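# Place the green block into the blue tray

## Task

Get the green block into the blue tray. The task fails if the robot tips over or finishes leaning, or if anything gets knocked or moved outside the work area.

## Robot and tools

ROBOT. A Rainbow Robotics RB-Y1: a wheeled base (two drive wheels plus two rear casters, no sideways motion), a bending torso (the lower part, the leg, folds at ankle, knee and hip), a head and two arms with parallel grippers. Each hand has a wrist camera whose case juts sideways and can collide. The base is 0.58 m wide, extends 0.10 m in front of the drive axle and 0.57 m behind it, and sweeps a 0.58 m radius when spinning in place.

FRAMES. All positions are metres. Base frame: origin on the floor between the drive wheels, x forward, y to the left, z up. The chest, left_hand and right_hand readouts use this frame. A hand point is the spot between the finger pads, 0.03 m short of the tips; fingers point along the hand's -z and close along its x. Printed hand positions can be slightly off, especially at full reach or under load. base_odometry is in the odometry frame (the base frame where the scene began) and only counts wheel rotation, so slip shows up as false travel or turn; heading in rad, positive left.

move. One action per call. Optional extras: "cameras" (list from head_camera, left_wrist_camera, right_wrist_camera, all; [] for none; omitted means all only when no action is given) and "blocking" (true or omitted: return when everything has stopped; false: return within about 0.5 s while motion continues). Allowed combinations: base and/or joints, plus optional min_time_s or contact_limits; or target alone or with min_time_s; or contact_limits alone.
- base: a single velocity command, {"x_m_s", "turn_rad_s", "for_s"}. x_m_s is forward speed (m/s, 0.005 to 1.5 in magnitude, or 0, negative reverses); turn_rad_s is yaw rate (rad/s, 0.02 to 1.509 in magnitude, or 0, positive turns left); for_s is duration, 0.1 to 5 s. Omitted speeds are 0. Distance is roughly speed times duration; acceleration is 0.4 m/s² (turn 0.5 rad/s²), and coasting to rest can take up to about 3 s afterwards. Combined commands curve.
- joints: absolute angle targets (rad) or gripper openings (m) keyed by joint name. Useful ranges: torso_squat_rad 0 to 1.2 (larger lowers chest), torso_shift_rad -0.3 to 0.6 (hips forward), torso_pitch_rad -0.2 to 1.4 (forward bow), torso_yaw_rad -1.5 to 1.5 (left positive; spread both shoulder rolls by at least 0.2 rad first). Shoulder pitch ±2.356 (negative swings forward/up), left_shoulder_roll_rad 0 to 3.141 and right_shoulder_roll_rad -3.141 to 0 (moving away from 0 raises the arm outward), shoulder yaw ±2.094, elbow -2.617 to 0.01 (negative bends), forearm roll ±3.141, wrist pitch -1.57 to 1.919, hand roll ±2.705, grippers 0 to 0.1 m opening, head_pan_rad ±0.523 (left positive), head_tilt_rad -0.35 to 1.57 (down positive). Torso combos must also satisfy: squat+shift <= 1.52; squat-shift+pitch <= 1.57; shift+0.5 pitch-0.4 squat <= 0.7; shift+0.3 pitch-0.5 squat <= 0.39, or it stops partway as off_target.
- target: moves one hand to an absolute pose: side ("left"/"right"), x, y, z in metres in the base frame (-3 to 3), quat_wxyz as the hand lines print it. It is solved once to joint angles, so the hand travels along an arc; split long moves into short steps. Refused if an earlier move still runs.
- min_time_s: 0.1 to 8 s, minimum duration for arm, head and torso motions.
- contact_limits: gripper current cap in mA, 200 to 672.5 (start value 672.5), per gripper key; persists.
To grasp, command an opening at least 0.005 m below the object's width; off_target or done then both mean holding.

RESULTS. "move" reads done or the worst status. Per-motion words: done, moving, reached / short (for targets, with the miss), refused (with reason), off_target (stopped away, may still push), stopped, not_followed / "joint command not followed" (arm collision check blocked it), contact_stop (torso only), time_out, limit_stop_at_<name> (built-in or self-body guard), torque_fault, limit_stop_at_motor_heat. An unplanned stop or a refusal cancels the rest of that reply's move, wait and finished_scene calls; a contact_stop or time_out halts the whole torso group or that whole arm. on_its_own lists things the robot did unprompted. lidar_m: 12 ranges in 30° sectors starting straight ahead going counter-clockwise, seen only at 0.23 m height. motor_effort: wheel effort in percent (bracket = peak); at rest under 30 is normal, higher suggests pushing on something. Joint torques, external torques and wrist force/torque are noisy and offset, useful only for trends. MOTOR HOT warns of heating; OVER-TEMPERATURE FAULT halts for 30–60 s.

OTHER TOOLS. wait {seconds 0–10, cameras}: pause, returns early once motions end; wait(0) shows an unblocked move's progress. stop {cameras}: brakes everything you commanded. zoom_image {camera, region [x0,y0,x1,y1] pixels, at most 504 square}: enlarge part of the latest image. finished_scene {scene: 1}: ends the scene irreversibly; the block must stay in the tray afterwards.

CAUTIONS. Don't drive into furniture (the base keeps pushing, wheels may stall and cut out, body can catch and tip). Avoid fast bending or sudden stops with arms extended or loaded; keep heavy loads near the body. Don't let arms strike or squeeze each other; roughly 0.5 rad of outward shoulder roll keeps forward-reaching hands apart. Excess contact torque triggers a 10 s torque fault. Don't drop the block from height, slam, or shove objects out of the work area. Holding stretched poses heats motors. The scene keeps running while you compose replies.

Each tool is called after ">>>" as name([rows], argument=value, ...), one row to a line, values as JSON.

## Session

>>> move()

Scene clock: 0.00 s.
Joint torques (N m): no reading
External joint torques (N m): no reading
Wrist force (N): no reading
Wrist torque (N m): no reading
Wrist force, peak (N): no reading
base_odometry: x=+0.000 y=+0.000 heading=+0.000
lidar_m: 2.46 2.55 2.65 2.38 2.34 2.88 2.70 2.66 2.52 1.99 1.50 2.10
base_status: not commanded
joint_positions: torso_squat_rad=+0.350 torso_shift_rad=+0.000 torso_pitch_rad=+0.000 torso_yaw_rad=+0.000 left_shoulder_pitch_rad=+0.045 left_shoulder_roll_rad=+0.011 left_shoulder_yaw_rad=+0.022 left_elbow_rad=-0.273 left_forearm_roll_rad=-0.009 left_wrist_pitch_rad=+0.030 left_hand_roll_rad=-0.046 left_gripper_m=+0.101 right_shoulder_pitch_rad=-0.046 right_shoulder_roll_rad=-0.041 right_shoulder_yaw_rad=-0.043 right_elbow_rad=-0.153 right_forearm_roll_rad=-0.045 right_wrist_pitch_rad=+0.007 right_hand_roll_rad=-0.037 right_gripper_m=+0.100 head_pan_rad=+0.000 head_tilt_rad=+0.400
joint_status: not commanded
wheel_motors_off: 0
motor_effort: left_wheel=+2 right_wheel=-1
chest: x=-0.2280 y=+0.0000 z=+1.2475 quat_wxyz=(+1.000, +0.000, +0.000, +0.000) (m; base frame)
left_hand: x=-0.1345 y=+0.2322 z=+0.5682 quat_wxyz=(+0.995, +0.010, -0.100, -0.009) (m; base frame)
right_hand: x=-0.1219 y=-0.2530 z=+0.5704 quat_wxyz=(+0.994, -0.017, -0.096, -0.053) (m; base frame)
pictures: head_camera, left_wrist_camera, right_wrist_camera

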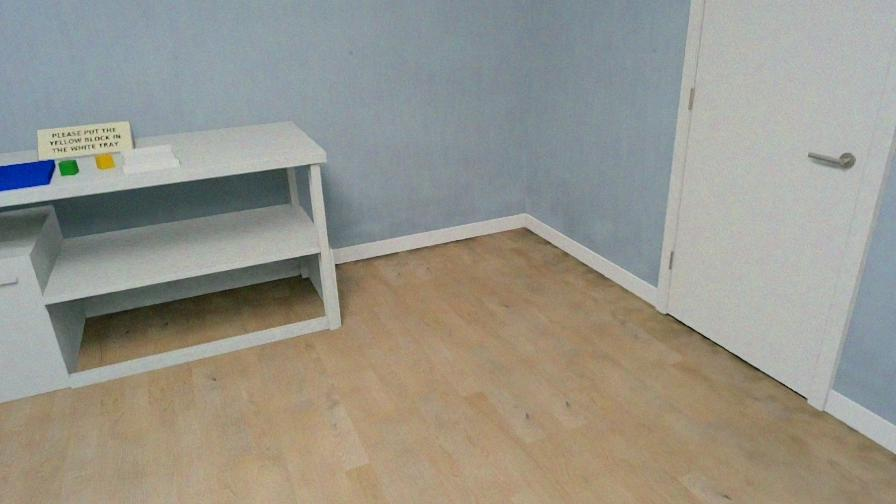

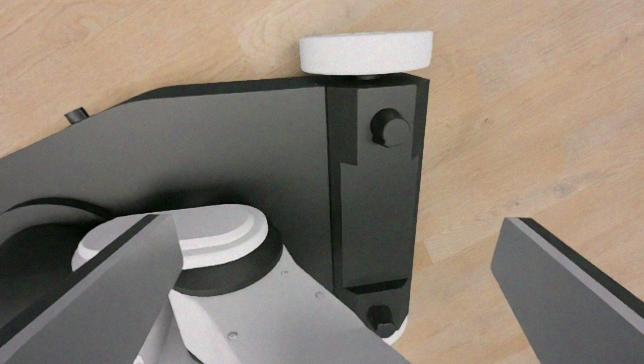

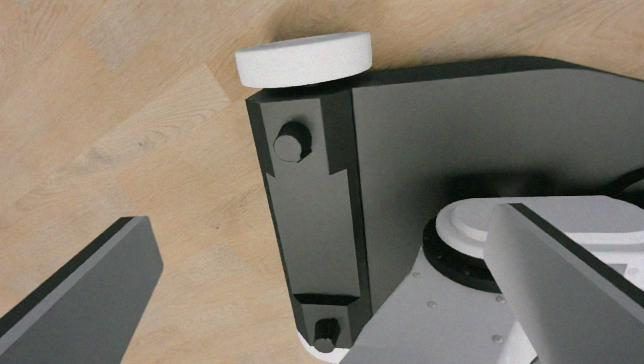

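>>> move(base={"turn_rad_s":0.5,"for_s":1.2}, joints={"head_tilt_rad":0.5})

>>> move(base={"x_m_s":0.6,"for_s":2.3}, cameras=["head_camera"])

Scene clock: 19.67 s.
Joint torques (N m): left_arm=[-1.24 0.93 -0.14 -1.01 0.31 -0.74 0.09] | right_arm=[-3.09 -2.02 0.57 -0.89 0.22 -0.45 0.21]
External joint torques (N m): left_arm=[0.55 0.42 -0.18 0.18 0.31 -0.26 0.1] | right_arm=[-0.09 -0.22 0.63 -0.07 0.17 -0.02 0.2]
Wrist force (N): left_arm=[1.1 -2.3 -7.6] | right_arm=[0.7 8.1 -11.2]
Wrist torque (N m): left_arm=[0.15 0.41 0.00] | right_arm=[-0.43 0.28 -0.27]
Wrist force, peak (N): left_arm=[1.1 -2.4 -7.7] | right_arm=[1.0 8.3 -11.4]
move: done
base_odometry: x=+0.000 y=+0.000 heading=+0.600
lidar_m: 2.54 2.74 2.38 2.28 2.97 2.68 2.67 2.37 1.96 1.50 2.17 2.47
base_status: done (sent for 1.2 of 1.2 s)
joint_positions: torso_squat_rad=+0.350 torso_shift_rad=+0.000 torso_pitch_rad=+0.000 torso_yaw_rad=+0.000 left_shoulder_pitch_rad=+0.045 left_shoulder_roll_rad=+0.011 left_shoulder_yaw_rad=+0.022 left_elbow_rad=-0.273 left_forearm_roll_rad=-0.009 left_wrist_pitch_rad=+0.030 left_hand_roll_rad=-0.046 left_gripper_m=+0.101 right_shoulder_pitch_rad=-0.046 right_shoulder_roll_rad=-0.041 right_shoulder_yaw_rad=-0.043 right_elbow_rad=-0.153 right_forearm_roll_rad=-0.045 right_wrist_pitch_rad=+0.007 right_hand_roll_rad=-0.037 right_gripper_m=+0.100 head_pan_rad=+0.000 head_tilt_rad=+0.500
joint_status: all done
wheel_motors_off: 0
motor_effort: left_wheel=+3(26) right_wheel=+10(28)
chest: x=-0.2280 y=+0.0000 z=+1.2475 quat_wxyz=(+1.000, +0.000, +0.000, +0.000) (m; base frame)
left_hand: x=-0.1345 y=+0.2322 z=+0.5682 quat_wxyz=(+0.995, +0.010, -0.100, -0.009) (m; base frame)
right_hand: x=-0.1219 y=-0.2530 z=+0.5704 quat_wxyz=(+0.994, -0.017, -0.096, -0.053) (m; base frame)
pictures: none

Scene clock: 23.80 s.
Joint torques (N m): left_arm=[-1.54 1.38 -0.28 -1.17 0.32 -0.72 0.14] | right_arm=[-2.67 -2.09 0.4 -0.72 0.13 -0.68 0.1]
External joint torques (N m): left_arm=[0.26 0.89 -0.32 0.02 0.31 -0.24 0.15] | right_arm=[0.33 -0.29 0.46 0.11 0.09 -0.24 0.09]
Wrist force (N): left_arm=[0.9 -2.3 -7.6] | right_arm=[0.8 8.1 -11.0]
Wrist torque (N m): left_arm=[0.15 0.39 0.01] | right_arm=[-0.41 0.27 -0.28]
Wrist force, peak (N): left_arm=[1.1 -2.2 -8.0] | right_arm=[1.3 8.4 -11.3]
move: done
base_odometry: x=+1.139 y=+0.779 heading=+0.600
lidar_m: 1.17 1.23 2.04 2.04 2.40 4.05 4.03 2.16 2.06 2.18 2.22 1.28
base_status: done (sent for 2.3 of 2.3 s)
joint_positions: torso_squat_rad=+0.350 torso_shift_rad=+0.000 torso_pitch_rad=+0.000 torso_yaw_rad=+0.000 left_shoulder_pitch_rad=+0.045 left_shoulder_roll_rad=+0.011 left_shoulder_yaw_rad=+0.022 left_elbow_rad=-0.273 left_forearm_roll_rad=-0.009 left_wrist_pitch_rad=+0.030 left_hand_roll_rad=-0.046 left_gripper_m=+0.101 right_shoulder_pitch_rad=-0.046 right_shoulder_roll_rad=-0.041 right_shoulder_yaw_rad=-0.043 right_elbow_rad=-0.153 right_forearm_roll_rad=-0.045 right_wrist_pitch_rad=+0.007 right_hand_roll_rad=-0.037 right_gripper_m=+0.100 head_pan_rad=+0.000 head_tilt_rad=+0.500
joint_status: not commanded
wheel_motors_off: 0
motor_effort: left_wheel=+6(30) right_wheel=-6(36)
chest: x=-0.2280 y=+0.0000 z=+1.2475 quat_wxyz=(+1.000, +0.000, +0.000, +0.000) (m; base frame)
left_hand: x=-0.1345 y=+0.2322 z=+0.5682 quat_wxyz=(+0.995, +0.010, -0.100, -0.009) (m; base frame)
right_hand: x=-0.1218 y=-0.2530 z=+0.5704 quat_wxyz=(+0.994, -0.017, -0.096, -0.053) (m; base frame)
pictures: head_camera

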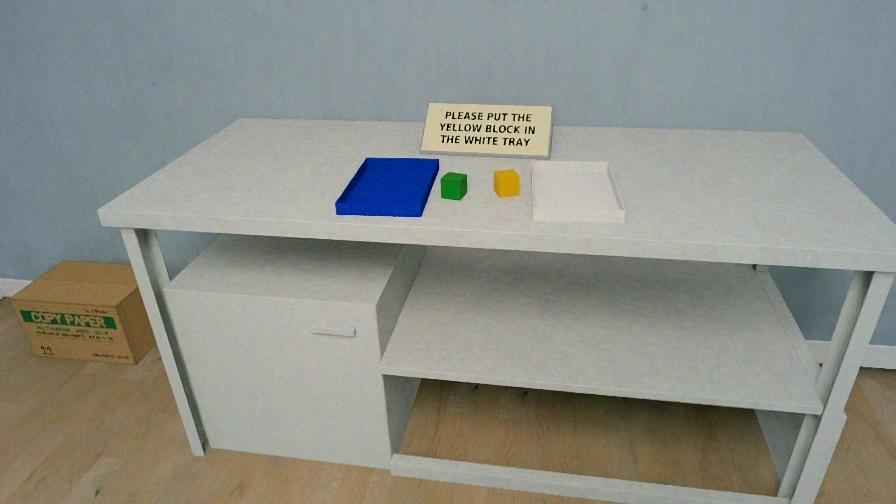

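>>> move(base={"turn_rad_s":-0.2,"for_s":0.65}, joints={"torso_pitch_rad":0.6,"head_tilt_rad":0.2})

>>> move(target={"side":"left","x":0.3,"y":0.3,"z":1.15,"quat_wxyz":[1,0,0,0]})

>>> move(base={"x_m_s":0.3,"for_s":2.0}, cameras=["head_camera","left_wrist_camera"])

Scene clock: 45.13 s.
Joint torques (N m): left_arm=[12.66 1.46 0.33 5.32 0.32 0.35 0.1] | right_arm=[13.74 -1.37 0.08 5.93 0.12 0.55 0.14]
External joint torques (N m): left_arm=[-0.66 0.82 0.16 0.52 0.32 -0.29 0.08] | right_arm=[0.16 -0.1 0.42 0.57 0.22 -0.2 0.16]
Wrist force (N): left_arm=[4.4 -2.3 -7.2] | right_arm=[4.1 8.5 -10.8]
Wrist torque (N m): left_arm=[0.19 0.59 -0.03] | right_arm=[-0.46 0.49 -0.24]
Wrist force, peak (N): left_arm=[3.9 -2.3 -7.7] | right_arm=[4.3 8.8 -10.9]
move: done
base_odometry: x=+1.139 y=+0.779 heading=+0.468
lidar_m: 1.32 1.18 2.09 2.04 2.14 3.63 4.02 2.99 2.05 2.18 2.31 1.27
base_status: done (sent for 0.67 of 0.67 s)
joint_positions: torso_squat_rad=+0.350 torso_shift_rad=+0.000 torso_pitch_rad=+0.600 torso_yaw_rad=+0.000 left_shoulder_pitch_rad=+0.045 left_shoulder_roll_rad=+0.011 left_shoulder_yaw_rad=+0.022 left_elbow_rad=-0.273 left_forearm_roll_rad=-0.009 left_wrist_pitch_rad=+0.030 left_hand_roll_rad=-0.046 left_gripper_m=+0.101 right_shoulder_pitch_rad=-0.046 right_shoulder_roll_rad=-0.041 right_shoulder_yaw_rad=-0.043 right_elbow_rad=-0.153 right_forearm_roll_rad=-0.045 right_wrist_pitch_rad=+0.007 right_hand_roll_rad=-0.037 right_gripper_m=+0.100 head_pan_rad=+0.000 head_tilt_rad=+0.200
joint_status: all done
wheel_motors_off: 0
motor_effort: left_wheel=-1(23) right_wheel=-13(31)
chest: x=-0.0533 y=+0.0001 z=+1.1935 quat_wxyz=(+0.955, +0.000, +0.295, +0.000) (m; base frame)
left_hand: x=-0.3597 y=+0.2322 z=+0.5800 quat_wxyz=(+0.980, +0.007, +0.198, -0.012) (m; base frame)
right_hand: x=-0.3479 y=-0.2529 z=+0.5747 quat_wxyz=(+0.978, -0.032, +0.202, -0.046) (m; base frame)
pictures: none

Scene clock: 47.17 s.
Joint torques (N m): left_arm=[-10.09 -6.62 10.71 3.44 0.14 -0.69 0.03] | right_arm=[13.7 -1.56 -0.1 5.73 0.09 0.58 0.06]
External joint torques (N m): left_arm=[0.36 -0.92 1.7 0.74 0.11 -0.62 0.03] | right_arm=[0.11 -0.29 0.24 0.37 0.19 -0.16 0.08]
Wrist force (N): left_arm=[2.1 -2.4 -7.7] | right_arm=[4.4 8.6 -10.7]
Wrist torque (N m): left_arm=[0.17 0.45 -0.04] | right_arm=[-0.47 0.52 -0.23]
Wrist force, peak (N): left_arm=[1.0 -6.4 -8.6] | right_arm=[4.6 8.6 -11.0]
move: done
base_odometry: x=+1.139 y=+0.779 heading=+0.468
lidar_m: 1.31 1.18 2.08 2.03 2.14 3.64 4.02 2.99 2.07 2.18 2.31 1.28
base_status: not commanded
joint_positions: torso_squat_rad=+0.350 torso_shift_rad=+0.000 torso_pitch_rad=+0.600 torso_yaw_rad=+0.000 left_shoulder_pitch_rad=+1.161 left_shoulder_roll_rad=+2.036 left_shoulder_yaw_rad=+2.089 left_elbow_rad=-2.000 left_forearm_roll_rad=+1.919 left_wrist_pitch_rad=+1.694 left_hand_roll_rad=+0.805 left_gripper_m=+0.101 right_shoulder_pitch_rad=-0.046 right_shoulder_roll_rad=-0.041 right_shoulder_yaw_rad=-0.043 right_elbow_rad=-0.153 right_forearm_roll_rad=-0.045 right_wrist_pitch_rad=+0.007 right_hand_roll_rad=-0.037 right_gripper_m=+0.100 head_pan_rad=+0.000 head_tilt_rad=+0.200
joint_status: all done
wheel_motors_off: 0
motor_effort: left_wheel=-2(6) right_wheel=-10(14)
chest: x=-0.0532 y=-0.0001 z=+1.1934 quat_wxyz=(+0.955, +0.000, +0.296, +0.000) (m; base frame)
left_hand: x=+0.2998 y=+0.2996 z=+1.1499 quat_wxyz=(+1.000, +0.000, -0.001, +0.000) (m; base frame)
left_hand_status: reached (checked arc, planned for 1.7 s): 0 mm and 0.1 deg off.
right_hand: x=-0.3480 y=-0.2529 z=+0.5747 quat_wxyz=(+0.978, -0.032, +0.202, -0.046) (m; base frame)
pictures: none

Scene clock: 50.67 s.
Joint torques (N m): left_arm=[-9.85 -5.72 10.83 2.93 0.16 -0.39 -0.03] | right_arm=[13.4 -1.51 0.42 5.78 0.06 0.57 0.17]
External joint torques (N m): left_arm=[0.6 0.03 1.81 0.23 0.14 -0.33 -0.03] | right_arm=[-0.2 -0.25 0.76 0.42 0.17 -0.18 0.19]
Wrist force (N): left_arm=[2.2 -2.1 -7.7] | right_arm=[4.1 8.7 -10.7]
Wrist torque (N m): left_arm=[0.16 0.45 -0.04] | right_arm=[-0.46 0.47 -0.23]
Wrist force, peak (N): left_arm=[2.5 -2.3 -8.0] | right_arm=[4.5 8.6 -11.0]
move: done
base_odometry: x=+1.675 y=+1.050 heading=+0.467
lidar_m: 1.15 0.62 0.76 1.99 2.36 3.17 4.62 2.43 2.27 2.20 0.87 1.11
base_status: done (sent for 2 of 2 s)
joint_positions: torso_squat_rad=+0.350 torso_shift_rad=+0.000 torso_pitch_rad=+0.600 torso_yaw_rad=+0.000 left_shoulder_pitch_rad=+1.161 left_shoulder_roll_rad=+2.036 left_shoulder_yaw_rad=+2.089 left_elbow_rad=-2.000 left_forearm_roll_rad=+1.918 left_wrist_pitch_rad=+1.694 left_hand_roll_rad=+0.805 left_gripper_m=+0.101 right_shoulder_pitch_rad=-0.046 right_shoulder_roll_rad=-0.041 right_shoulder_yaw_rad=-0.043 right_elbow_rad=-0.153 right_forearm_roll_rad=-0.045 right_wrist_pitch_rad=+0.007 right_hand_roll_rad=-0.037 right_gripper_m=+0.100 head_pan_rad=+0.000 head_tilt_rad=+0.200
joint_status: not commanded
wheel_motors_off: 0
motor_effort: left_wheel=-2(22) right_wheel=+2(25)
chest: x=-0.0532 y=+0.0000 z=+1.1934 quat_wxyz=(+0.955, +0.000, +0.296, +0.000) (m; base frame)
left_hand: x=+0.2998 y=+0.2997 z=+1.1499 quat_wxyz=(+1.000, +0.000, -0.001, +0.000) (m; base frame)
right_hand: x=-0.3481 y=-0.2530 z=+0.5748 quat_wxyz=(+0.978, -0.032, +0.202, -0.046) (m; base frame)
pictures: head_camera, left_wrist_camera

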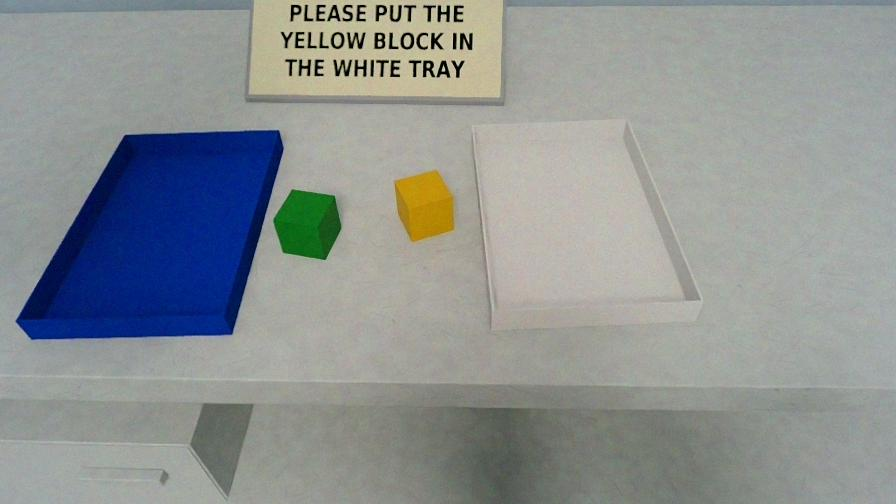

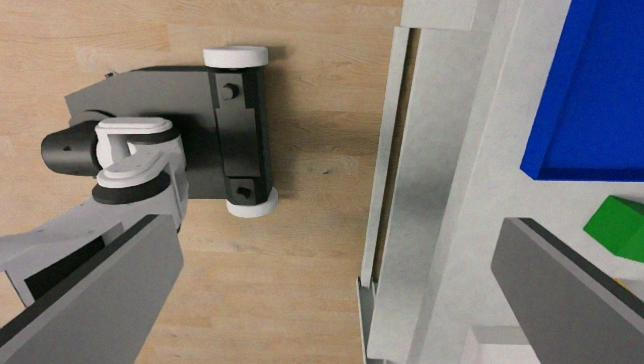

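>>> move(base={"x_m_s":0.2,"for_s":1.1})

>>> move(target={"side":"left","x":0.43,"y":0.17,"z":1.12,"quat_wxyz":[1,0,0,0]}, cameras=["head_camera","left_wrist_camera"])

Scene clock: 66.70 s.
Joint torques (N m): left_arm=[-10.24 -5.47 10.5 3.27 0.25 -0.33 -0.05] | right_arm=[13.49 -1.37 0.22 5.87 0.21 0.62 0.07]
External joint torques (N m): left_arm=[0.2 0.29 1.48 0.57 0.23 -0.26 -0.05] | right_arm=[-0.11 -0.11 0.56 0.51 0.31 -0.13 0.09]
Wrist force (N): left_arm=[2.0 -2.4 -7.5] | right_arm=[4.1 8.8 -10.9]
Wrist torque (N m): left_arm=[0.18 0.42 -0.03] | right_arm=[-0.49 0.48 -0.24]
Wrist force, peak (N): left_arm=[2.4 -2.2 -8.0] | right_arm=[4.1 8.6 -11.3]
move: done
base_odometry: x=+1.871 y=+1.149 heading=+0.467
lidar_m: 0.93 0.49 0.45 2.01 2.10 3.33 4.83 2.60 2.29 2.23 0.76 0.96
base_status: done (sent for 1.1 of 1.1 s)
joint_positions: torso_squat_rad=+0.350 torso_shift_rad=+0.000 torso_pitch_rad=+0.600 torso_yaw_rad=+0.000 left_shoulder_pitch_rad=+1.161 left_shoulder_roll_rad=+2.035 left_shoulder_yaw_rad=+2.089 left_elbow_rad=-2.000 left_forearm_roll_rad=+1.918 left_wrist_pitch_rad=+1.694 left_hand_roll_rad=+0.805 left_gripper_m=+0.101 right_shoulder_pitch_rad=-0.046 right_shoulder_roll_rad=-0.041 right_shoulder_yaw_rad=-0.043 right_elbow_rad=-0.153 right_forearm_roll_rad=-0.045 right_wrist_pitch_rad=+0.007 right_hand_roll_rad=-0.037 right_gripper_m=+0.100 head_pan_rad=+0.000 head_tilt_rad=+0.200
joint_status: not commanded
wheel_motors_off: 0
motor_effort: left_wheel=-2(12) right_wheel=+2(20)
chest: x=-0.0532 y=+0.0000 z=+1.1934 quat_wxyz=(+0.955, +0.000, +0.296, +0.000) (m; base frame)
left_hand: x=+0.2998 y=+0.2997 z=+1.1499 quat_wxyz=(+1.000, +0.000, -0.001, +0.000) (m; base frame)
right_hand: x=-0.3481 y=-0.2530 z=+0.5748 quat_wxyz=(+0.978, -0.032, +0.202, -0.046) (m; base frame)
pictures: none

Scene clock: 68.00 s.
Joint torques (N m): left_arm=[-19.31 -7.14 8.49 1.55 0.51 0.1 0.34] | right_arm=[13.07 -1.95 0.72 5.94 -0.02 0.59 0.19]
External joint torques (N m): left_arm=[0.73 -0.62 -0.86 1.02 0.49 0.17 0.34] | right_arm=[-0.53 -0.69 1.07 0.58 0.08 -0.15 0.21]
Wrist force (N): left_arm=[2.2 -2.4 -7.6] | right_arm=[4.2 8.5 -10.8]
Wrist torque (N m): left_arm=[0.18 0.46 -0.04] | right_arm=[-0.43 0.49 -0.23]
Wrist force, peak (N): left_arm=[2.7 -2.8 -8.0] | right_arm=[4.5 8.8 -10.9]
move: done
base_odometry: x=+1.871 y=+1.149 heading=+0.467
lidar_m: 0.94 0.50 0.46 2.01 2.11 3.34 4.83 2.60 2.28 2.22 0.77 0.96
base_status: not commanded
joint_positions: torso_squat_rad=+0.350 torso_shift_rad=+0.000 torso_pitch_rad=+0.600 torso_yaw_rad=+0.000 left_shoulder_pitch_rad=+1.040 left_shoulder_roll_rad=+2.733 left_shoulder_yaw_rad=+2.017 left_elbow_rad=-1.379 left_forearm_roll_rad=+1.663 left_wrist_pitch_rad=+1.761 left_hand_roll_rad=+0.846 left_gripper_m=+0.101 right_shoulder_pitch_rad=-0.046 right_shoulder_roll_rad=-0.041 right_shoulder_yaw_rad=-0.043 right_elbow_rad=-0.153 right_forearm_roll_rad=-0.045 right_wrist_pitch_rad=+0.007 right_hand_roll_rad=-0.037 right_gripper_m=+0.100 head_pan_rad=+0.000 head_tilt_rad=+0.200
joint_status: all done
wheel_motors_off: 0
motor_effort: left_wheel=-3(3) right_wheel=+3(4)
chest: x=-0.0532 y=+0.0000 z=+1.1934 quat_wxyz=(+0.955, +0.000, +0.296, +0.000) (m; base frame)
left_hand: x=+0.4299 y=+0.1698 z=+1.1200 quat_wxyz=(+1.000, +0.000, +0.000, +0.000) (m; base frame)
left_hand_status: reached (checked arc, planned for 1.0 s): 0 mm and 0.0 deg off.
right_hand: x=-0.3481 y=-0.2530 z=+0.5748 quat_wxyz=(+0.978, -0.032, +0.202, -0.046) (m; base frame)
pictures: head_camera, left_wrist_camera

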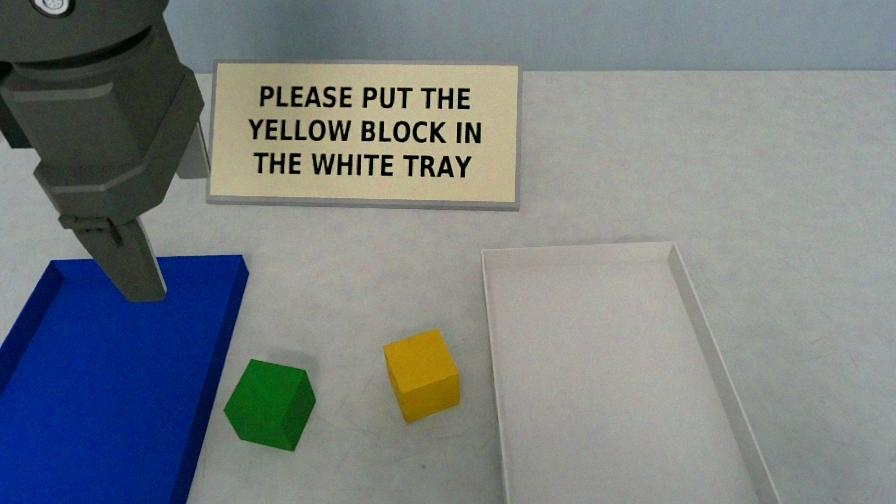

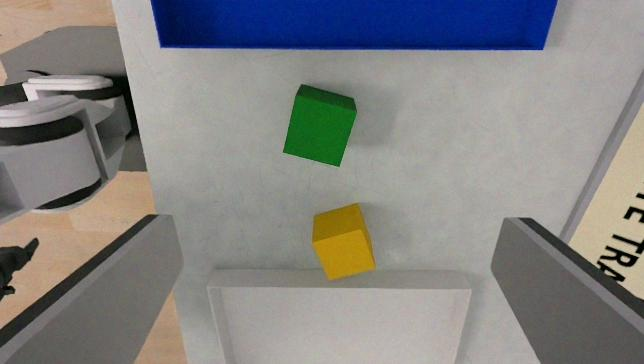

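>>> move(target={"side":"left","x":0.437,"y":0.155,"z":0.98,"quat_wxyz":[0.992,0,0,-0.125]}, cameras=["head_camera","left_wrist_camera"])

Scene clock: 77.53 s.
Joint torques (N m): left_arm=[-20.06 -8.28 10.09 0.13 0.45 0.02 0.19] | right_arm=[12.82 -1.45 0.08 5.69 -0.02 0.5 0.16]
External joint torques (N m): left_arm=[0.6 -0.59 0.59 0.53 0.43 0.09 0.19] | right_arm=[-0.78 -0.19 0.42 0.32 0.09 -0.24 0.18]
Wrist force (N): left_arm=[1.9 -2.1 -7.6] | right_arm=[4.3 8.5 -10.7]
Wrist torque (N m): left_arm=[0.14 0.42 0.04] | right_arm=[-0.45 0.50 -0.22]
Wrist force, peak (N): left_arm=[2.1 -2.8 -9.3] | right_arm=[4.5 8.8 -11.1]
move: done
base_odometry: x=+1.871 y=+1.149 heading=+0.467
lidar_m: 0.93 0.49 0.46 2.01 2.10 3.36 4.84 2.59 2.29 2.23 0.77 0.95
base_status: not commanded
joint_positions: torso_squat_rad=+0.350 torso_shift_rad=+0.000 torso_pitch_rad=+0.600 torso_yaw_rad=+0.000 left_shoulder_pitch_rad=+1.271 left_shoulder_roll_rad=+2.842 left_shoulder_yaw_rad=+1.920 left_elbow_rad=-1.363 left_forearm_roll_rad=+1.510 left_wrist_pitch_rad=+1.480 left_hand_roll_rad=+0.607 left_gripper_m=+0.101 right_shoulder_pitch_rad=-0.046 right_shoulder_roll_rad=-0.041 right_shoulder_yaw_rad=-0.043 right_elbow_rad=-0.153 right_forearm_roll_rad=-0.045 right_wrist_pitch_rad=+0.007 right_hand_roll_rad=-0.037 right_gripper_m=+0.100 head_pan_rad=+0.000 head_tilt_rad=+0.200
joint_status: all done
wheel_motors_off: 0
motor_effort: left_wheel=-3(3) right_wheel=+3(4)
chest: x=-0.0533 y=+0.0000 z=+1.1934 quat_wxyz=(+0.955, +0.000, +0.296, +0.000) (m; base frame)
left_hand: x=+0.4369 y=+0.1550 z=+0.9798 quat_wxyz=(+0.992, +0.000, +0.000, -0.125) (m; base frame)
left_hand_status: reached (checked arc, planned for 0.6 s): 0 mm and 0.0 deg off.
right_hand: x=-0.3481 y=-0.2530 z=+0.5748 quat_wxyz=(+0.978, -0.032, +0.202, -0.046) (m; base frame)
pictures: head_camera, left_wrist_camera

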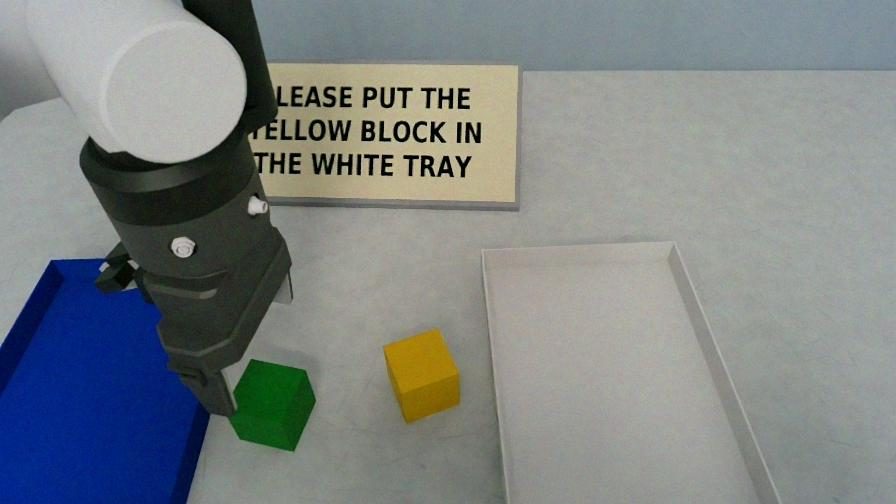

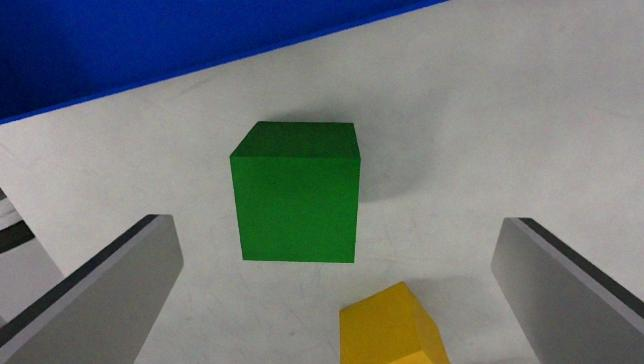

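>>> move(target={"side":"left","x":0.42,"y":0.153,"z":0.945,"quat_wxyz":[0.992,0,0,-0.125]}, cameras=["left_wrist_camera"])

Scene clock: 93.23 s.
Joint torques (N m): left_arm=[-19.26 -8.47 9.52 -1.3 0.2 -0.28 0.06] | right_arm=[12.95 -1.18 -0.16 5.79 -0.1 0.62 0.1]
External joint torques (N m): left_arm=[0.74 -0.73 -0.06 -0.62 0.17 -0.22 0.06] | right_arm=[-0.64 0.09 0.19 0.43 0.01 -0.12 0.12]
Wrist force (N): left_arm=[2.2 -2.4 -7.8] | right_arm=[4.1 8.3 -10.6]
Wrist torque (N m): left_arm=[0.18 0.47 -0.05] | right_arm=[-0.43 0.48 -0.24]
Wrist force, peak (N): left_arm=[1.1 -2.9 -8.9] | right_arm=[4.4 8.6 -11.2]
move: done
base_odometry: x=+1.871 y=+1.149 heading=+0.467
lidar_m: 0.92 0.49 0.46 2.00 2.10 3.34 4.83 2.61 2.27 2.23 0.76 0.96
base_status: not commanded
joint_positions: torso_squat_rad=+0.350 torso_shift_rad=+0.000 torso_pitch_rad=+0.600 torso_yaw_rad=+0.000 left_shoulder_pitch_rad=+1.341 left_shoulder_roll_rad=+2.837 left_shoulder_yaw_rad=+1.893 left_elbow_rad=-1.438 left_forearm_roll_rad=+1.465 left_wrist_pitch_rad=+1.407 left_hand_roll_rad=+0.665 left_gripper_m=+0.101 right_shoulder_pitch_rad=-0.046 right_shoulder_roll_rad=-0.041 right_shoulder_yaw_rad=-0.043 right_elbow_rad=-0.153 right_forearm_roll_rad=-0.045 right_wrist_pitch_rad=+0.007 right_hand_roll_rad=-0.037 right_gripper_m=+0.100 head_pan_rad=+0.000 head_tilt_rad=+0.200
joint_status: all done
wheel_motors_off: 0
motor_effort: left_wheel=-2(3) right_wheel=+3(4)
chest: x=-0.0533 y=+0.0000 z=+1.1934 quat_wxyz=(+0.955, +0.000, +0.296, +0.000) (m; base frame)
left_hand: x=+0.4199 y=+0.1530 z=+0.9450 quat_wxyz=(+0.992, +0.000, +0.000, -0.125) (m; base frame)
left_hand_status: reached (checked arc, planned for 0.3 s): 0 mm and 0.0 deg off.
right_hand: x=-0.3481 y=-0.2530 z=+0.5748 quat_wxyz=(+0.978, -0.032, +0.202, -0.046) (m; base frame)
pictures: left_wrist_camera

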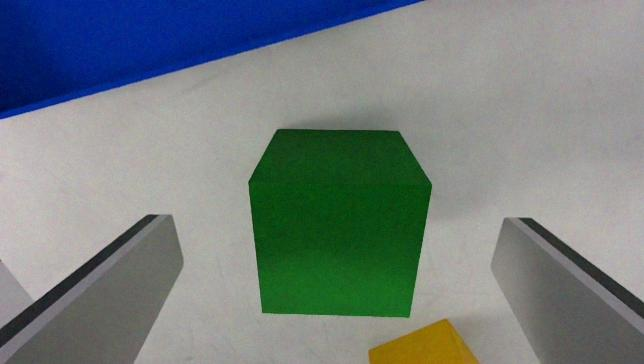

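>>> move(target={"side":"left","x":0.42,"y":0.153,"z":0.917,"quat_wxyz":[0.992,0,0,-0.125]})

>>> move(joints={"left_gripper_m":0.03}, contact_limits={"left_gripper_m":400})

>>> move(target={"side":"left","x":0.42,"y":0.153,"z":1.0,"quat_wxyz":[0.992,0,0,-0.125]}, cameras=["head_camera","left_wrist_camera"])

Scene clock: 97.87 s.
Joint torques (N m): left_arm=[-19.31 -7.78 9.65 -0.45 0.42 -0.17 0.17] | right_arm=[12.89 -1.58 0.16 5.57 -0.02 0.6 0.04]
External joint torques (N m): left_arm=[0.72 0.03 0.3 0.42 0.39 -0.1 0.17] | right_arm=[-0.71 -0.31 0.5 0.21 0.08 -0.14 0.06]
Wrist force (N): left_arm=[2.3 -2.3 -7.5] | right_arm=[4.2 8.4 -11.1]
Wrist torque (N m): left_arm=[0.16 0.45 0.03] | right_arm=[-0.45 0.49 -0.23]
Wrist force, peak (N): left_arm=[2.0 -2.1 -9.6] | right_arm=[4.4 8.9 -11.0]
move: done
base_odometry: x=+1.871 y=+1.149 heading=+0.467
lidar_m: 0.94 0.50 0.46 2.01 2.11 3.33 4.84 2.60 2.29 2.23 0.76 0.95
base_status: not commanded
joint_positions: torso_squat_rad=+0.350 torso_shift_rad=+0.000 torso_pitch_rad=+0.600 torso_yaw_rad=+0.000 left_shoulder_pitch_rad=+1.382 left_shoulder_roll_rad=+2.871 left_shoulder_yaw_rad=+1.872 left_elbow_rad=-1.397 left_forearm_roll_rad=+1.433 left_wrist_pitch_rad=+1.354 left_hand_roll_rad=+0.653 left_gripper_m=+0.101 right_shoulder_pitch_rad=-0.046 right_shoulder_roll_rad=-0.041 right_shoulder_yaw_rad=-0.043 right_elbow_rad=-0.153 right_forearm_roll_rad=-0.045 right_wrist_pitch_rad=+0.007 right_hand_roll_rad=-0.037 right_gripper_m=+0.100 head_pan_rad=+0.000 head_tilt_rad=+0.200
joint_status: all done
wheel_motors_off: 0
motor_effort: left_wheel=-3(3) right_wheel=+3(4)
chest: x=-0.0532 y=+0.0000 z=+1.1934 quat_wxyz=(+0.955, +0.000, +0.296, +0.000) (m; base frame)
left_hand: x=+0.4199 y=+0.1530 z=+0.9169 quat_wxyz=(+0.992, +0.000, +0.000, -0.125) (m; base frame)
left_hand_status: reached (checked arc, planned for 0.2 s): 0 mm and 0.0 deg off.
right_hand: x=-0.3481 y=-0.2530 z=+0.5748 quat_wxyz=(+0.978, -0.032, +0.202, -0.046) (m; base frame)
pictures: none

Scene clock: 99.20 s.
Joint torques (N m): left_arm=[-19.02 -7.6 9.21 -0.56 0.36 -0.08 0.09] | right_arm=[13.16 -1.59 0.16 5.62 0.07 0.75 0.04]
External joint torques (N m): left_arm=[1.01 0.21 -0.14 0.32 0.33 -0.01 0.09] | right_arm=[-0.44 -0.33 0.5 0.26 0.17 0 0.07]
Wrist force (N): left_arm=[2.1 -2.4 -8.6] | right_arm=[4.4 8.6 -10.6]
Wrist torque (N m): left_arm=[0.20 0.43 0.03] | right_arm=[-0.47 0.51 -0.24]
Wrist force, peak (N): left_arm=[2.2 -2.4 -8.7] | right_arm=[4.5 8.8 -11.0]
move: off_target
base_odometry: x=+1.871 y=+1.149 heading=+0.467
lidar_m: 0.93 0.50 0.48 2.01 2.10 3.34 4.84 2.59 2.29 2.23 0.76 0.96
base_status: not commanded
joint_positions: torso_squat_rad=+0.350 torso_shift_rad=+0.000 torso_pitch_rad=+0.600 torso_yaw_rad=+0.000 left_shoulder_pitch_rad=+1.382 left_shoulder_roll_rad=+2.871 left_shoulder_yaw_rad=+1.872 left_elbow_rad=-1.397 left_forearm_roll_rad=+1.433 left_wrist_pitch_rad=+1.354 left_hand_roll_rad=+0.653 left_gripper_m=+0.050 right_shoulder_pitch_rad=-0.046 right_shoulder_roll_rad=-0.041 right_shoulder_yaw_rad=-0.043 right_elbow_rad=-0.153 right_forearm_roll_rad=-0.045 right_wrist_pitch_rad=+0.007 right_hand_roll_rad=-0.037 right_gripper_m=+0.100 head_pan_rad=+0.000 head_tilt_rad=+0.200
joint_status: left_gripper_m off_target (ended at +0.050, target +0.030)
wheel_motors_off: 0
motor_effort: left_wheel=-2(3) right_wheel=+3(3)
contact_limits: left_gripper_m 400 mA
chest: x=-0.0532 y=+0.0000 z=+1.1934 quat_wxyz=(+0.955, +0.000, +0.296, +0.000) (m; base frame)
left_hand: x=+0.4199 y=+0.1530 z=+0.9169 quat_wxyz=(+0.992, +0.000, +0.000, -0.125) (m; base frame)
right_hand: x=-0.3481 y=-0.2530 z=+0.5748 quat_wxyz=(+0.978, -0.032, +0.202, -0.046) (m; base frame)
pictures: none

Scene clock: 100.33 s.
Joint torques (N m): left_arm=[-18.45 -6.93 10.41 -0.92 0.2 -0.64 0.25] | right_arm=[12.66 -1.74 -0.36 5.68 0.11 0.65 0.08]
External joint torques (N m): left_arm=[1.56 0.53 0.59 -0.66 0.18 -0.57 0.25] | right_arm=[-0.94 -0.47 -0.02 0.32 0.21 -0.09 0.1]
Wrist force (N): left_arm=[2.5 -2.2 -8.8] | right_arm=[4.5 8.7 -10.9]
Wrist torque (N m): left_arm=[0.16 0.48 -0.04] | right_arm=[-0.49 0.52 -0.24]
Wrist force, peak (N): left_arm=[2.2 -2.3 -10.8] | right_arm=[4.7 9.0 -10.8]
move: done
base_odometry: x=+1.871 y=+1.149 heading=+0.467
lidar_m: 0.93 0.49 0.45 2.01 2.10 3.35 4.85 2.60 2.27 2.23 0.76 0.95
base_status: not commanded
joint_positions: torso_squat_rad=+0.350 torso_shift_rad=+0.000 torso_pitch_rad=+0.600 torso_yaw_rad=+0.000 left_shoulder_pitch_rad=+1.254 left_shoulder_roll_rad=+2.787 left_shoulder_yaw_rad=+1.937 left_elbow_rad=-1.483 left_forearm_roll_rad=+1.533 left_wrist_pitch_rad=+1.515 left_hand_roll_rad=+0.679 left_gripper_m=+0.050 right_shoulder_pitch_rad=-0.046 right_shoulder_roll_rad=-0.041 right_shoulder_yaw_rad=-0.043 right_elbow_rad=-0.153 right_forearm_roll_rad=-0.045 right_wrist_pitch_rad=+0.007 right_hand_roll_rad=-0.037 right_gripper_m=+0.100 head_pan_rad=+0.000 head_tilt_rad=+0.200
joint_status: all done
wheel_motors_off: 0
motor_effort: left_wheel=-2(4) right_wheel=+3(4)
contact_limits: left_gripper_m 400 mA
chest: x=-0.0533 y=+0.0000 z=+1.1934 quat_wxyz=(+0.955, +0.000, +0.296, +0.000) (m; base frame)
left_hand: x=+0.4200 y=+0.1531 z=+1.0000 quat_wxyz=(+0.992, +0.000, +0.000, -0.125) (m; base frame)
left_hand_status: reached (checked arc, planned for 0.4 s): 0 mm and 0.0 deg off.
right_hand: x=-0.3481 y=-0.2530 z=+0.5748 quat_wxyz=(+0.978, -0.032, +0.202, -0.046) (m; base frame)
pictures: head_camera, left_wrist_camera

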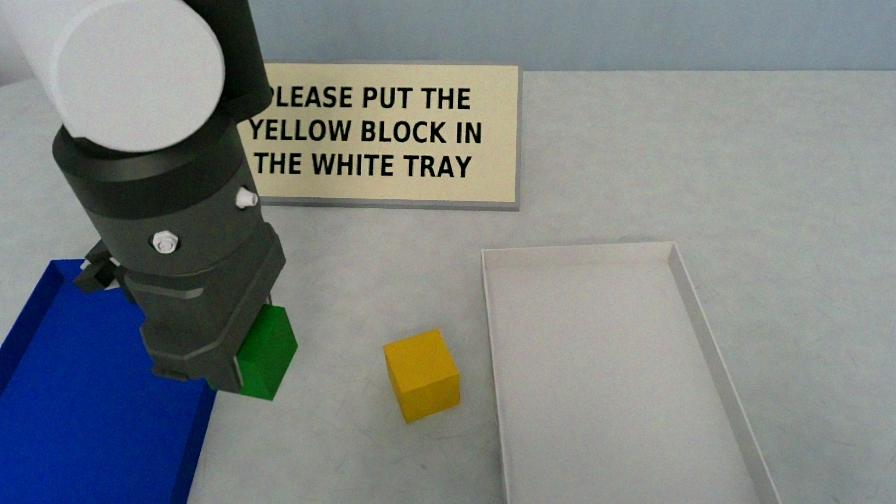

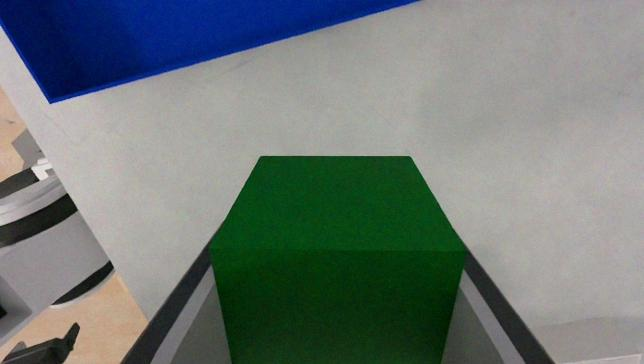

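>>> move(target={"side":"left","x":0.43,"y":0.325,"z":1.0,"quat_wxyz":[0.998,0,0,-0.06]}, cameras=["head_camera","left_wrist_camera"])

Scene clock: 105.40 s.
Joint torques (N m): left_arm=[-16.8 -10 11.98 0.12 0.23 -0.48 0.19] | right_arm=[13.09 -1.46 0.02 5.66 -0.05 0.63 0.2]
External joint torques (N m): left_arm=[0.32 0.49 2.47 -0.47 0.21 -0.4 0.19] | right_arm=[-0.51 -0.19 0.36 0.29 0.05 -0.12 0.22]
Wrist force (N): left_arm=[2.2 -2.3 -8.6] | right_arm=[4.4 8.9 -10.7]
Wrist torque (N m): left_arm=[0.17 0.47 0.03] | right_arm=[-0.50 0.51 -0.23]
Wrist force, peak (N): left_arm=[2.2 -3.5 -9.2] | right_arm=[4.6 8.7 -11.0]
move: done
base_odometry: x=+1.871 y=+1.149 heading=+0.467
lidar_m: 0.93 0.49 0.46 1.99 2.10 3.33 4.83 2.59 2.29 2.24 0.76 0.96
base_status: not commanded
joint_positions: torso_squat_rad=+0.350 torso_shift_rad=+0.000 torso_pitch_rad=+0.600 torso_yaw_rad=+0.000 left_shoulder_pitch_rad=+1.397 left_shoulder_roll_rad=+2.461 left_shoulder_yaw_rad=+1.965 left_elbow_rad=-1.371 left_forearm_roll_rad=+1.621 left_wrist_pitch_rad=+1.441 left_hand_roll_rad=+0.360 left_gripper_m=+0.050 right_shoulder_pitch_rad=-0.046 right_shoulder_roll_rad=-0.041 right_shoulder_yaw_rad=-0.043 right_elbow_rad=-0.153 right_forearm_roll_rad=-0.045 right_wrist_pitch_rad=+0.007 right_hand_roll_rad=-0.037 right_gripper_m=+0.100 head_pan_rad=+0.000 head_tilt_rad=+0.200
joint_status: all done
wheel_motors_off: 0
motor_effort: left_wheel=-2(4) right_wheel=+3(4)
contact_limits: left_gripper_m 400 mA
chest: x=-0.0533 y=+0.0000 z=+1.1934 quat_wxyz=(+0.955, +0.000, +0.296, +0.000) (m; base frame)
left_hand: x=+0.4297 y=+0.3252 z=+0.9998 quat_wxyz=(+0.998, +0.000, +0.000, -0.060) (m; base frame)
left_hand_status: reached (checked arc, planned for 0.7 s): 0 mm and 0.0 deg off.
right_hand: x=-0.3481 y=-0.2530 z=+0.5748 quat_wxyz=(+0.978, -0.032, +0.202, -0.046) (m; base frame)
pictures: head_camera, left_wrist_camera

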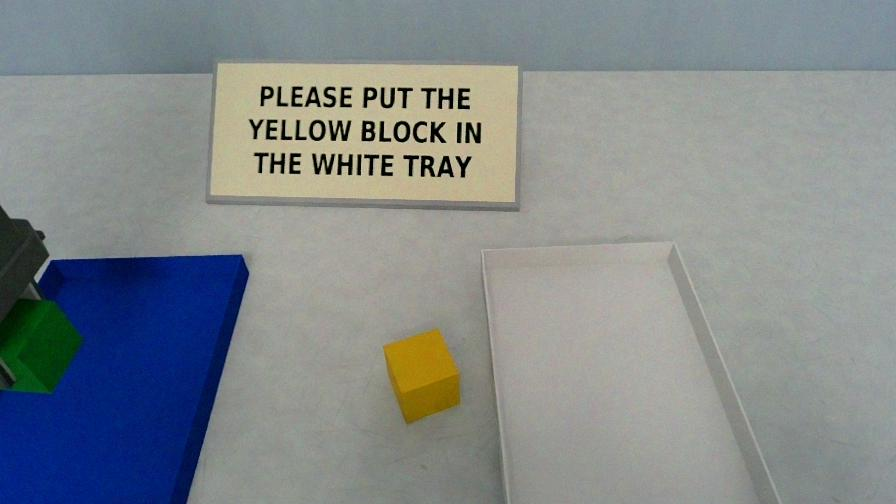

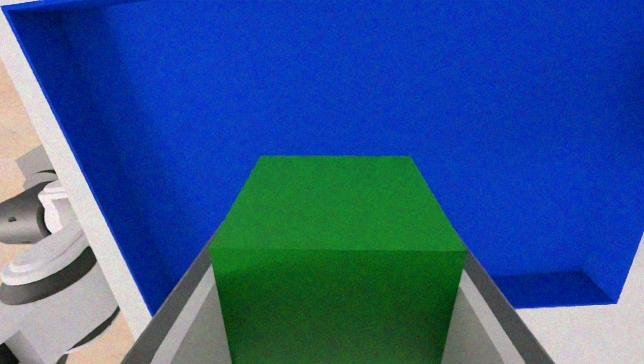

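>>> move(target={"side":"left","x":0.445,"y":0.305,"z":0.94,"quat_wxyz":[0.998,0,0,-0.06]})

>>> move(target={"side":"left","x":0.445,"y":0.305,"z":0.923,"quat_wxyz":[0.998,0,0,-0.06]}, min_time_s=0.8, cameras=["head_camera","left_wrist_camera"])

Scene clock: 115.53 s.
Joint torques (N m): left_arm=[-17.97 -11.86 8.7 0.92 0.23 -0.16 0.25] | right_arm=[12.62 -1.71 0.39 5.82 0.06 0.53 0.14]
External joint torques (N m): left_arm=[0.42 -1.04 -0.25 0.7 0.21 -0.07 0.25] | right_arm=[-0.98 -0.44 0.74 0.46 0.17 -0.21 0.17]
Wrist force (N): left_arm=[2.0 -2.4 -8.3] | right_arm=[4.3 8.6 -10.9]
Wrist torque (N m): left_arm=[0.17 0.42 0.04] | right_arm=[-0.47 0.50 -0.24]
Wrist force, peak (N): left_arm=[1.6 -1.8 -10.8] | right_arm=[4.7 8.8 -11.0]
move: done
base_odometry: x=+1.871 y=+1.149 heading=+0.467
lidar_m: 0.93 0.48 0.46 2.00 2.10 3.34 4.85 2.59 2.29 2.24 0.78 0.96
base_status: not commanded
joint_positions: torso_squat_rad=+0.350 torso_shift_rad=+0.000 torso_pitch_rad=+0.600 torso_yaw_rad=+0.000 left_shoulder_pitch_rad=+1.453 left_shoulder_roll_rad=+2.607 left_shoulder_yaw_rad=+1.925 left_elbow_rad=-1.249 left_forearm_roll_rad=+1.562 left_wrist_pitch_rad=+1.335 left_hand_roll_rad=+0.359 left_gripper_m=+0.050 right_shoulder_pitch_rad=-0.046 right_shoulder_roll_rad=-0.041 right_shoulder_yaw_rad=-0.043 right_elbow_rad=-0.153 right_forearm_roll_rad=-0.045 right_wrist_pitch_rad=+0.007 right_hand_roll_rad=-0.037 right_gripper_m=+0.100 head_pan_rad=+0.000 head_tilt_rad=+0.200
joint_status: all done
wheel_motors_off: 0
motor_effort: left_wheel=-2(2) right_wheel=+3(4)
contact_limits: left_gripper_m 400 mA
chest: x=-0.0533 y=+0.0000 z=+1.1934 quat_wxyz=(+0.955, +0.000, +0.296, +0.000) (m; base frame)
left_hand: x=+0.4441 y=+0.3048 z=+0.9402 quat_wxyz=(+0.998, +0.000, -0.001, -0.060) (m; base frame)
left_hand_status: reached (checked arc, planned for 0.4 s): 1 mm and 0.1 deg off.
right_hand: x=-0.3481 y=-0.2530 z=+0.5748 quat_wxyz=(+0.978, -0.032, +0.202, -0.046) (m; base frame)
pictures: none

Scene clock: 116.67 s.
Joint torques (N m): left_arm=[-16.43 -10.65 7.48 1.27 0.11 -0.52 -0.04] | right_arm=[12.65 -1.49 0.34 5.77 0.03 0.67 0.15]
External joint torques (N m): left_arm=[2.08 0.34 -1.26 1.09 0.1 -0.44 -0.04] | right_arm=[-0.95 -0.22 0.69 0.4 0.13 -0.07 0.17]
Wrist force (N): left_arm=[2.1 -2.2 -8.7] | right_arm=[4.3 8.7 -10.9]
Wrist torque (N m): left_arm=[0.15 0.44 0.04] | right_arm=[-0.47 0.51 -0.25]
Wrist force, peak (N): left_arm=[2.1 -2.3 -8.7] | right_arm=[4.4 8.7 -11.0]
move: done
base_odometry: x=+1.871 y=+1.149 heading=+0.467
lidar_m: 0.93 0.49 0.46 2.01 2.12 3.34 4.84 2.60 2.27 2.22 0.76 0.96
base_status: not commanded
joint_positions: torso_squat_rad=+0.350 torso_shift_rad=+0.000 torso_pitch_rad=+0.600 torso_yaw_rad=+0.000 left_shoulder_pitch_rad=+1.476 left_shoulder_roll_rad=+2.637 left_shoulder_yaw_rad=+1.916 left_elbow_rad=-1.210 left_forearm_roll_rad=+1.553 left_wrist_pitch_rad=+1.303 left_hand_roll_rad=+0.343 left_gripper_m=+0.050 right_shoulder_pitch_rad=-0.046 right_shoulder_roll_rad=-0.041 right_shoulder_yaw_rad=-0.043 right_elbow_rad=-0.153 right_forearm_roll_rad=-0.045 right_wrist_pitch_rad=+0.007 right_hand_roll_rad=-0.037 right_gripper_m=+0.100 head_pan_rad=+0.000 head_tilt_rad=+0.200
joint_status: all done
wheel_motors_off: 0
motor_effort: left_wheel=-2(2) right_wheel=+3(3)
contact_limits: left_gripper_m 400 mA
chest: x=-0.0533 y=+0.0000 z=+1.1934 quat_wxyz=(+0.955, +0.000, +0.296, +0.000) (m; base frame)
left_hand: x=+0.4451 y=+0.3049 z=+0.9231 quat_wxyz=(+0.998, +0.000, +0.000, -0.060) (m; base frame)
left_hand_status: reached (checked arc, planned for 0.8 s): 0 mm and 0.0 deg off.
right_hand: x=-0.3481 y=-0.2530 z=+0.5748 quat_wxyz=(+0.978, -0.032, +0.202, -0.046) (m; base frame)
pictures: head_camera, left_wrist_camera

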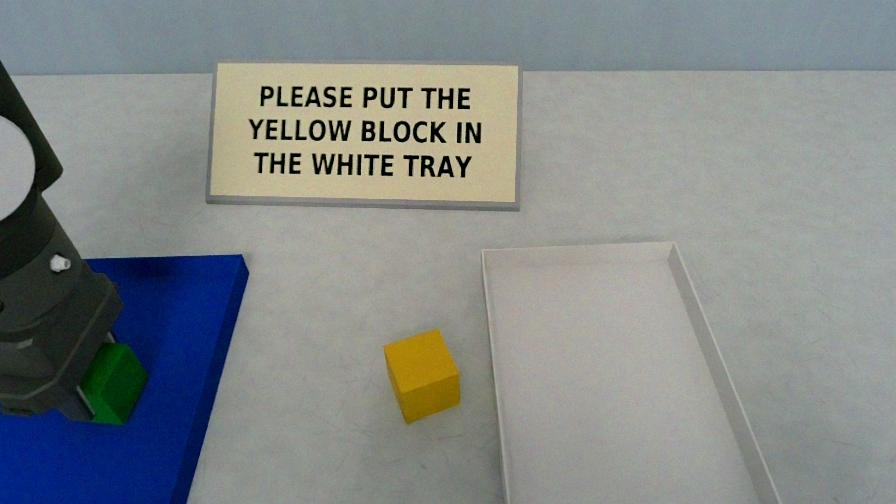

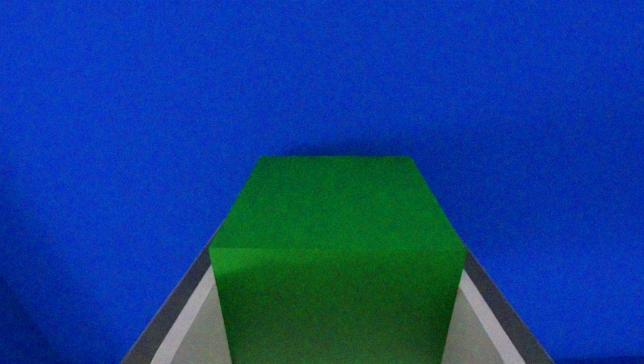

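>>> move(target={"side":"left","x":0.445,"y":0.305,"z":0.9205,"quat_wxyz":[0.998,0,0,-0.06]})

>>> move(joints={"left_gripper_m":0.078})

>>> move(target={"side":"left","x":0.445,"y":0.305,"z":1.03,"quat_wxyz":[0.998,0,0,-0.06]}, cameras=["head_camera","left_wrist_camera"])

Scene clock: 120.70 s.
Joint torques (N m): left_arm=[-17.59 -10.61 7.78 0.83 0.31 -0.45 0.07] | right_arm=[12.82 -1.49 -0.21 5.72 0.07 0.51 -0.05]
External joint torques (N m): left_arm=[0.93 0.41 -0.92 0.66 0.29 -0.36 0.07] | right_arm=[-0.78 -0.22 0.13 0.36 0.17 -0.23 -0.03]
Wrist force (N): left_arm=[2.0 -2.1 -8.6] | right_arm=[4.3 8.7 -10.6]
Wrist torque (N m): left_arm=[0.15 0.41 0.04] | right_arm=[-0.46 0.50 -0.25]
Wrist force, peak (N): left_arm=[1.7 -2.5 -9.4] | right_arm=[4.5 8.7 -11.0]
move: done
base_odometry: x=+1.871 y=+1.149 heading=+0.467
lidar_m: 0.93 0.49 0.46 2.00 2.11 3.33 4.84 2.59 2.28 2.23 0.77 0.97
base_status: not commanded
joint_positions: torso_squat_rad=+0.350 torso_shift_rad=+0.000 torso_pitch_rad=+0.600 torso_yaw_rad=+0.000 left_shoulder_pitch_rad=+1.480 left_shoulder_roll_rad=+2.641 left_shoulder_yaw_rad=+1.915 left_elbow_rad=-1.205 left_forearm_roll_rad=+1.552 left_wrist_pitch_rad=+1.298 left_hand_roll_rad=+0.341 left_gripper_m=+0.050 right_shoulder_pitch_rad=-0.046 right_shoulder_roll_rad=-0.041 right_shoulder_yaw_rad=-0.043 right_elbow_rad=-0.153 right_forearm_roll_rad=-0.045 right_wrist_pitch_rad=+0.007 right_hand_roll_rad=-0.037 right_gripper_m=+0.100 head_pan_rad=+0.000 head_tilt_rad=+0.200
joint_status: all done
wheel_motors_off: 0
motor_effort: left_wheel=-3(3) right_wheel=+3(3)
contact_limits: left_gripper_m 400 mA
chest: x=-0.0533 y=+0.0000 z=+1.1934 quat_wxyz=(+0.955, +0.000, +0.296, +0.000) (m; base frame)
left_hand: x=+0.4450 y=+0.3049 z=+0.9205 quat_wxyz=(+0.998, +0.000, +0.000, -0.060) (m; base frame)
left_hand_status: reached (checked arc, planned for 0.1 s): 0 mm and 0.0 deg off.
right_hand: x=-0.3481 y=-0.2530 z=+0.5748 quat_wxyz=(+0.978, -0.032, +0.202, -0.046) (m; base frame)
pictures: none

Scene clock: 121.50 s.
Joint torques (N m): left_arm=[-17.13 -10.54 8.28 1.36 0.36 -0.32 0.15] | right_arm=[12.76 -1.49 0.63 5.64 0.09 0.58 0.19]
External joint torques (N m): left_arm=[1.4 0.48 -0.42 1.18 0.34 -0.24 0.15] | right_arm=[-0.84 -0.22 0.97 0.28 0.19 -0.16 0.21]
Wrist force (N): left_arm=[2.0 -2.2 -7.5] | right_arm=[4.3 8.5 -10.9]
Wrist torque (N m): left_arm=[0.16 0.42 0.04] | right_arm=[-0.45 0.50 -0.23]
Wrist force, peak (N): left_arm=[2.1 -2.3 -8.6] | right_arm=[4.4 8.8 -11.0]
move: done
base_odometry: x=+1.871 y=+1.149 heading=+0.467
lidar_m: 0.93 0.49 0.47 2.01 2.10 3.34 4.84 2.61 2.29 2.22 0.77 0.97
base_status: not commanded
joint_positions: torso_squat_rad=+0.350 torso_shift_rad=+0.000 torso_pitch_rad=+0.600 torso_yaw_rad=+0.000 left_shoulder_pitch_rad=+1.480 left_shoulder_roll_rad=+2.641 left_shoulder_yaw_rad=+1.915 left_elbow_rad=-1.205 left_forearm_roll_rad=+1.552 left_wrist_pitch_rad=+1.298 left_hand_roll_rad=+0.341 left_gripper_m=+0.078 right_shoulder_pitch_rad=-0.046 right_shoulder_roll_rad=-0.041 right_shoulder_yaw_rad=-0.043 right_elbow_rad=-0.153 right_forearm_roll_rad=-0.045 right_wrist_pitch_rad=+0.007 right_hand_roll_rad=-0.037 right_gripper_m=+0.100 head_pan_rad=+0.000 head_tilt_rad=+0.200
joint_status: all done
wheel_motors_off: 0
motor_effort: left_wheel=-3(3) right_wheel=+3(3)
contact_limits: left_gripper_m 400 mA
chest: x=-0.0533 y=+0.0000 z=+1.1934 quat_wxyz=(+0.955, +0.000, +0.296, +0.000) (m; base frame)
left_hand: x=+0.4450 y=+0.3049 z=+0.9205 quat_wxyz=(+0.998, +0.000, +0.000, -0.060) (m; base frame)
right_hand: x=-0.3481 y=-0.2530 z=+0.5748 quat_wxyz=(+0.978, -0.032, +0.202, -0.046) (m; base frame)
pictures: none

Scene clock: 122.67 s.
Joint torques (N m): left_arm=[-16.14 -8.95 10.48 -0.25 0.18 -0.57 0.02] | right_arm=[13.16 -1.6 0.05 5.77 0.03 0.59 0.18]
External joint torques (N m): left_arm=[2.12 0.56 1.13 -0.71 0.16 -0.49 0.02] | right_arm=[-0.44 -0.34 0.39 0.4 0.14 -0.15 0.2]
Wrist force (N): left_arm=[2.0 -2.3 -7.6] | right_arm=[4.3 8.5 -10.9]
Wrist torque (N m): left_arm=[0.18 0.44 -0.05] | right_arm=[-0.45 0.50 -0.24]
Wrist force, peak (N): left_arm=[1.6 -1.8 -9.4] | right_arm=[4.3 8.7 -11.3]
move: done
base_odometry: x=+1.871 y=+1.149 heading=+0.467
lidar_m: 0.93 0.48 0.45 2.01 2.10 3.34 4.84 2.59 2.28 2.22 0.76 0.96
base_status: not commanded
joint_positions: torso_squat_rad=+0.350 torso_shift_rad=+0.000 torso_pitch_rad=+0.600 torso_yaw_rad=+0.000 left_shoulder_pitch_rad=+1.305 left_shoulder_roll_rad=+2.524 left_shoulder_yaw_rad=+1.979 left_elbow_rad=-1.301 left_forearm_roll_rad=+1.621 left_wrist_pitch_rad=+1.534 left_hand_roll_rad=+0.370 left_gripper_m=+0.078 right_shoulder_pitch_rad=-0.046 right_shoulder_roll_rad=-0.041 right_shoulder_yaw_rad=-0.043 right_elbow_rad=-0.153 right_forearm_roll_rad=-0.045 right_wrist_pitch_rad=+0.007 right_hand_roll_rad=-0.037 right_gripper_m=+0.100 head_pan_rad=+0.000 head_tilt_rad=+0.200
joint_status: all done
wheel_motors_off: 0
motor_effort: left_wheel=-2(4) right_wheel=+3(4)
contact_limits: left_gripper_m 400 mA
chest: x=-0.0533 y=+0.0000 z=+1.1934 quat_wxyz=(+0.955, +0.000, +0.296, +0.000) (m; base frame)
left_hand: x=+0.4450 y=+0.3051 z=+1.0301 quat_wxyz=(+0.998, +0.000, +0.000, -0.060) (m; base frame)
left_hand_status: reached (checked arc, planned for 0.5 s): 0 mm and 0.0 deg off.
right_hand: x=-0.3481 y=-0.2530 z=+0.5748 quat_wxyz=(+0.978, -0.032, +0.202, -0.046) (m; base frame)
pictures: head_camera, left_wrist_camera

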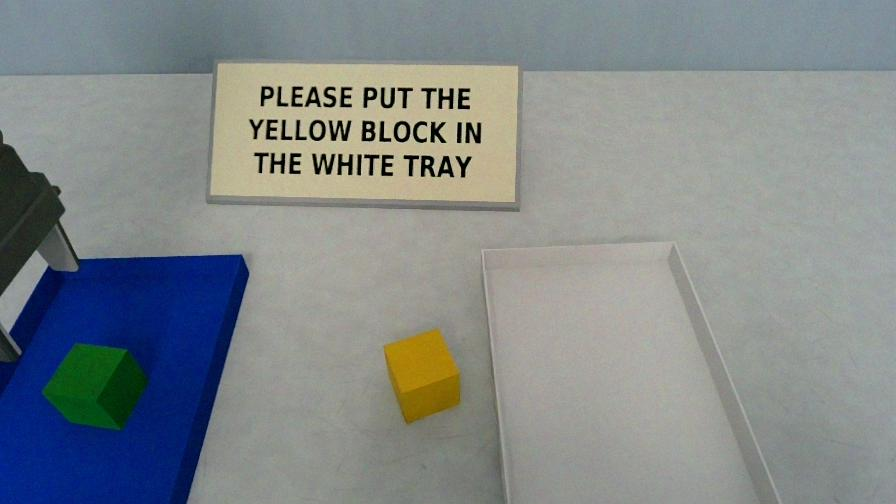

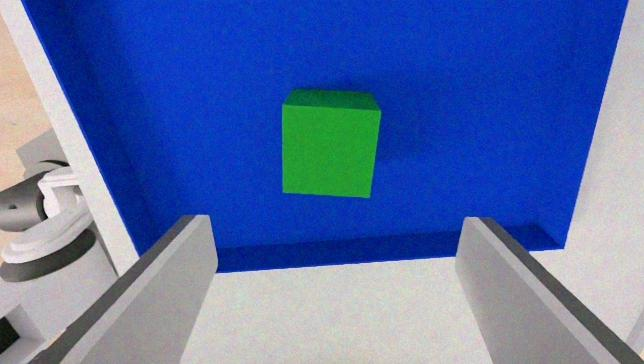

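>>> finished_scene()

The scene is finished: the task was done.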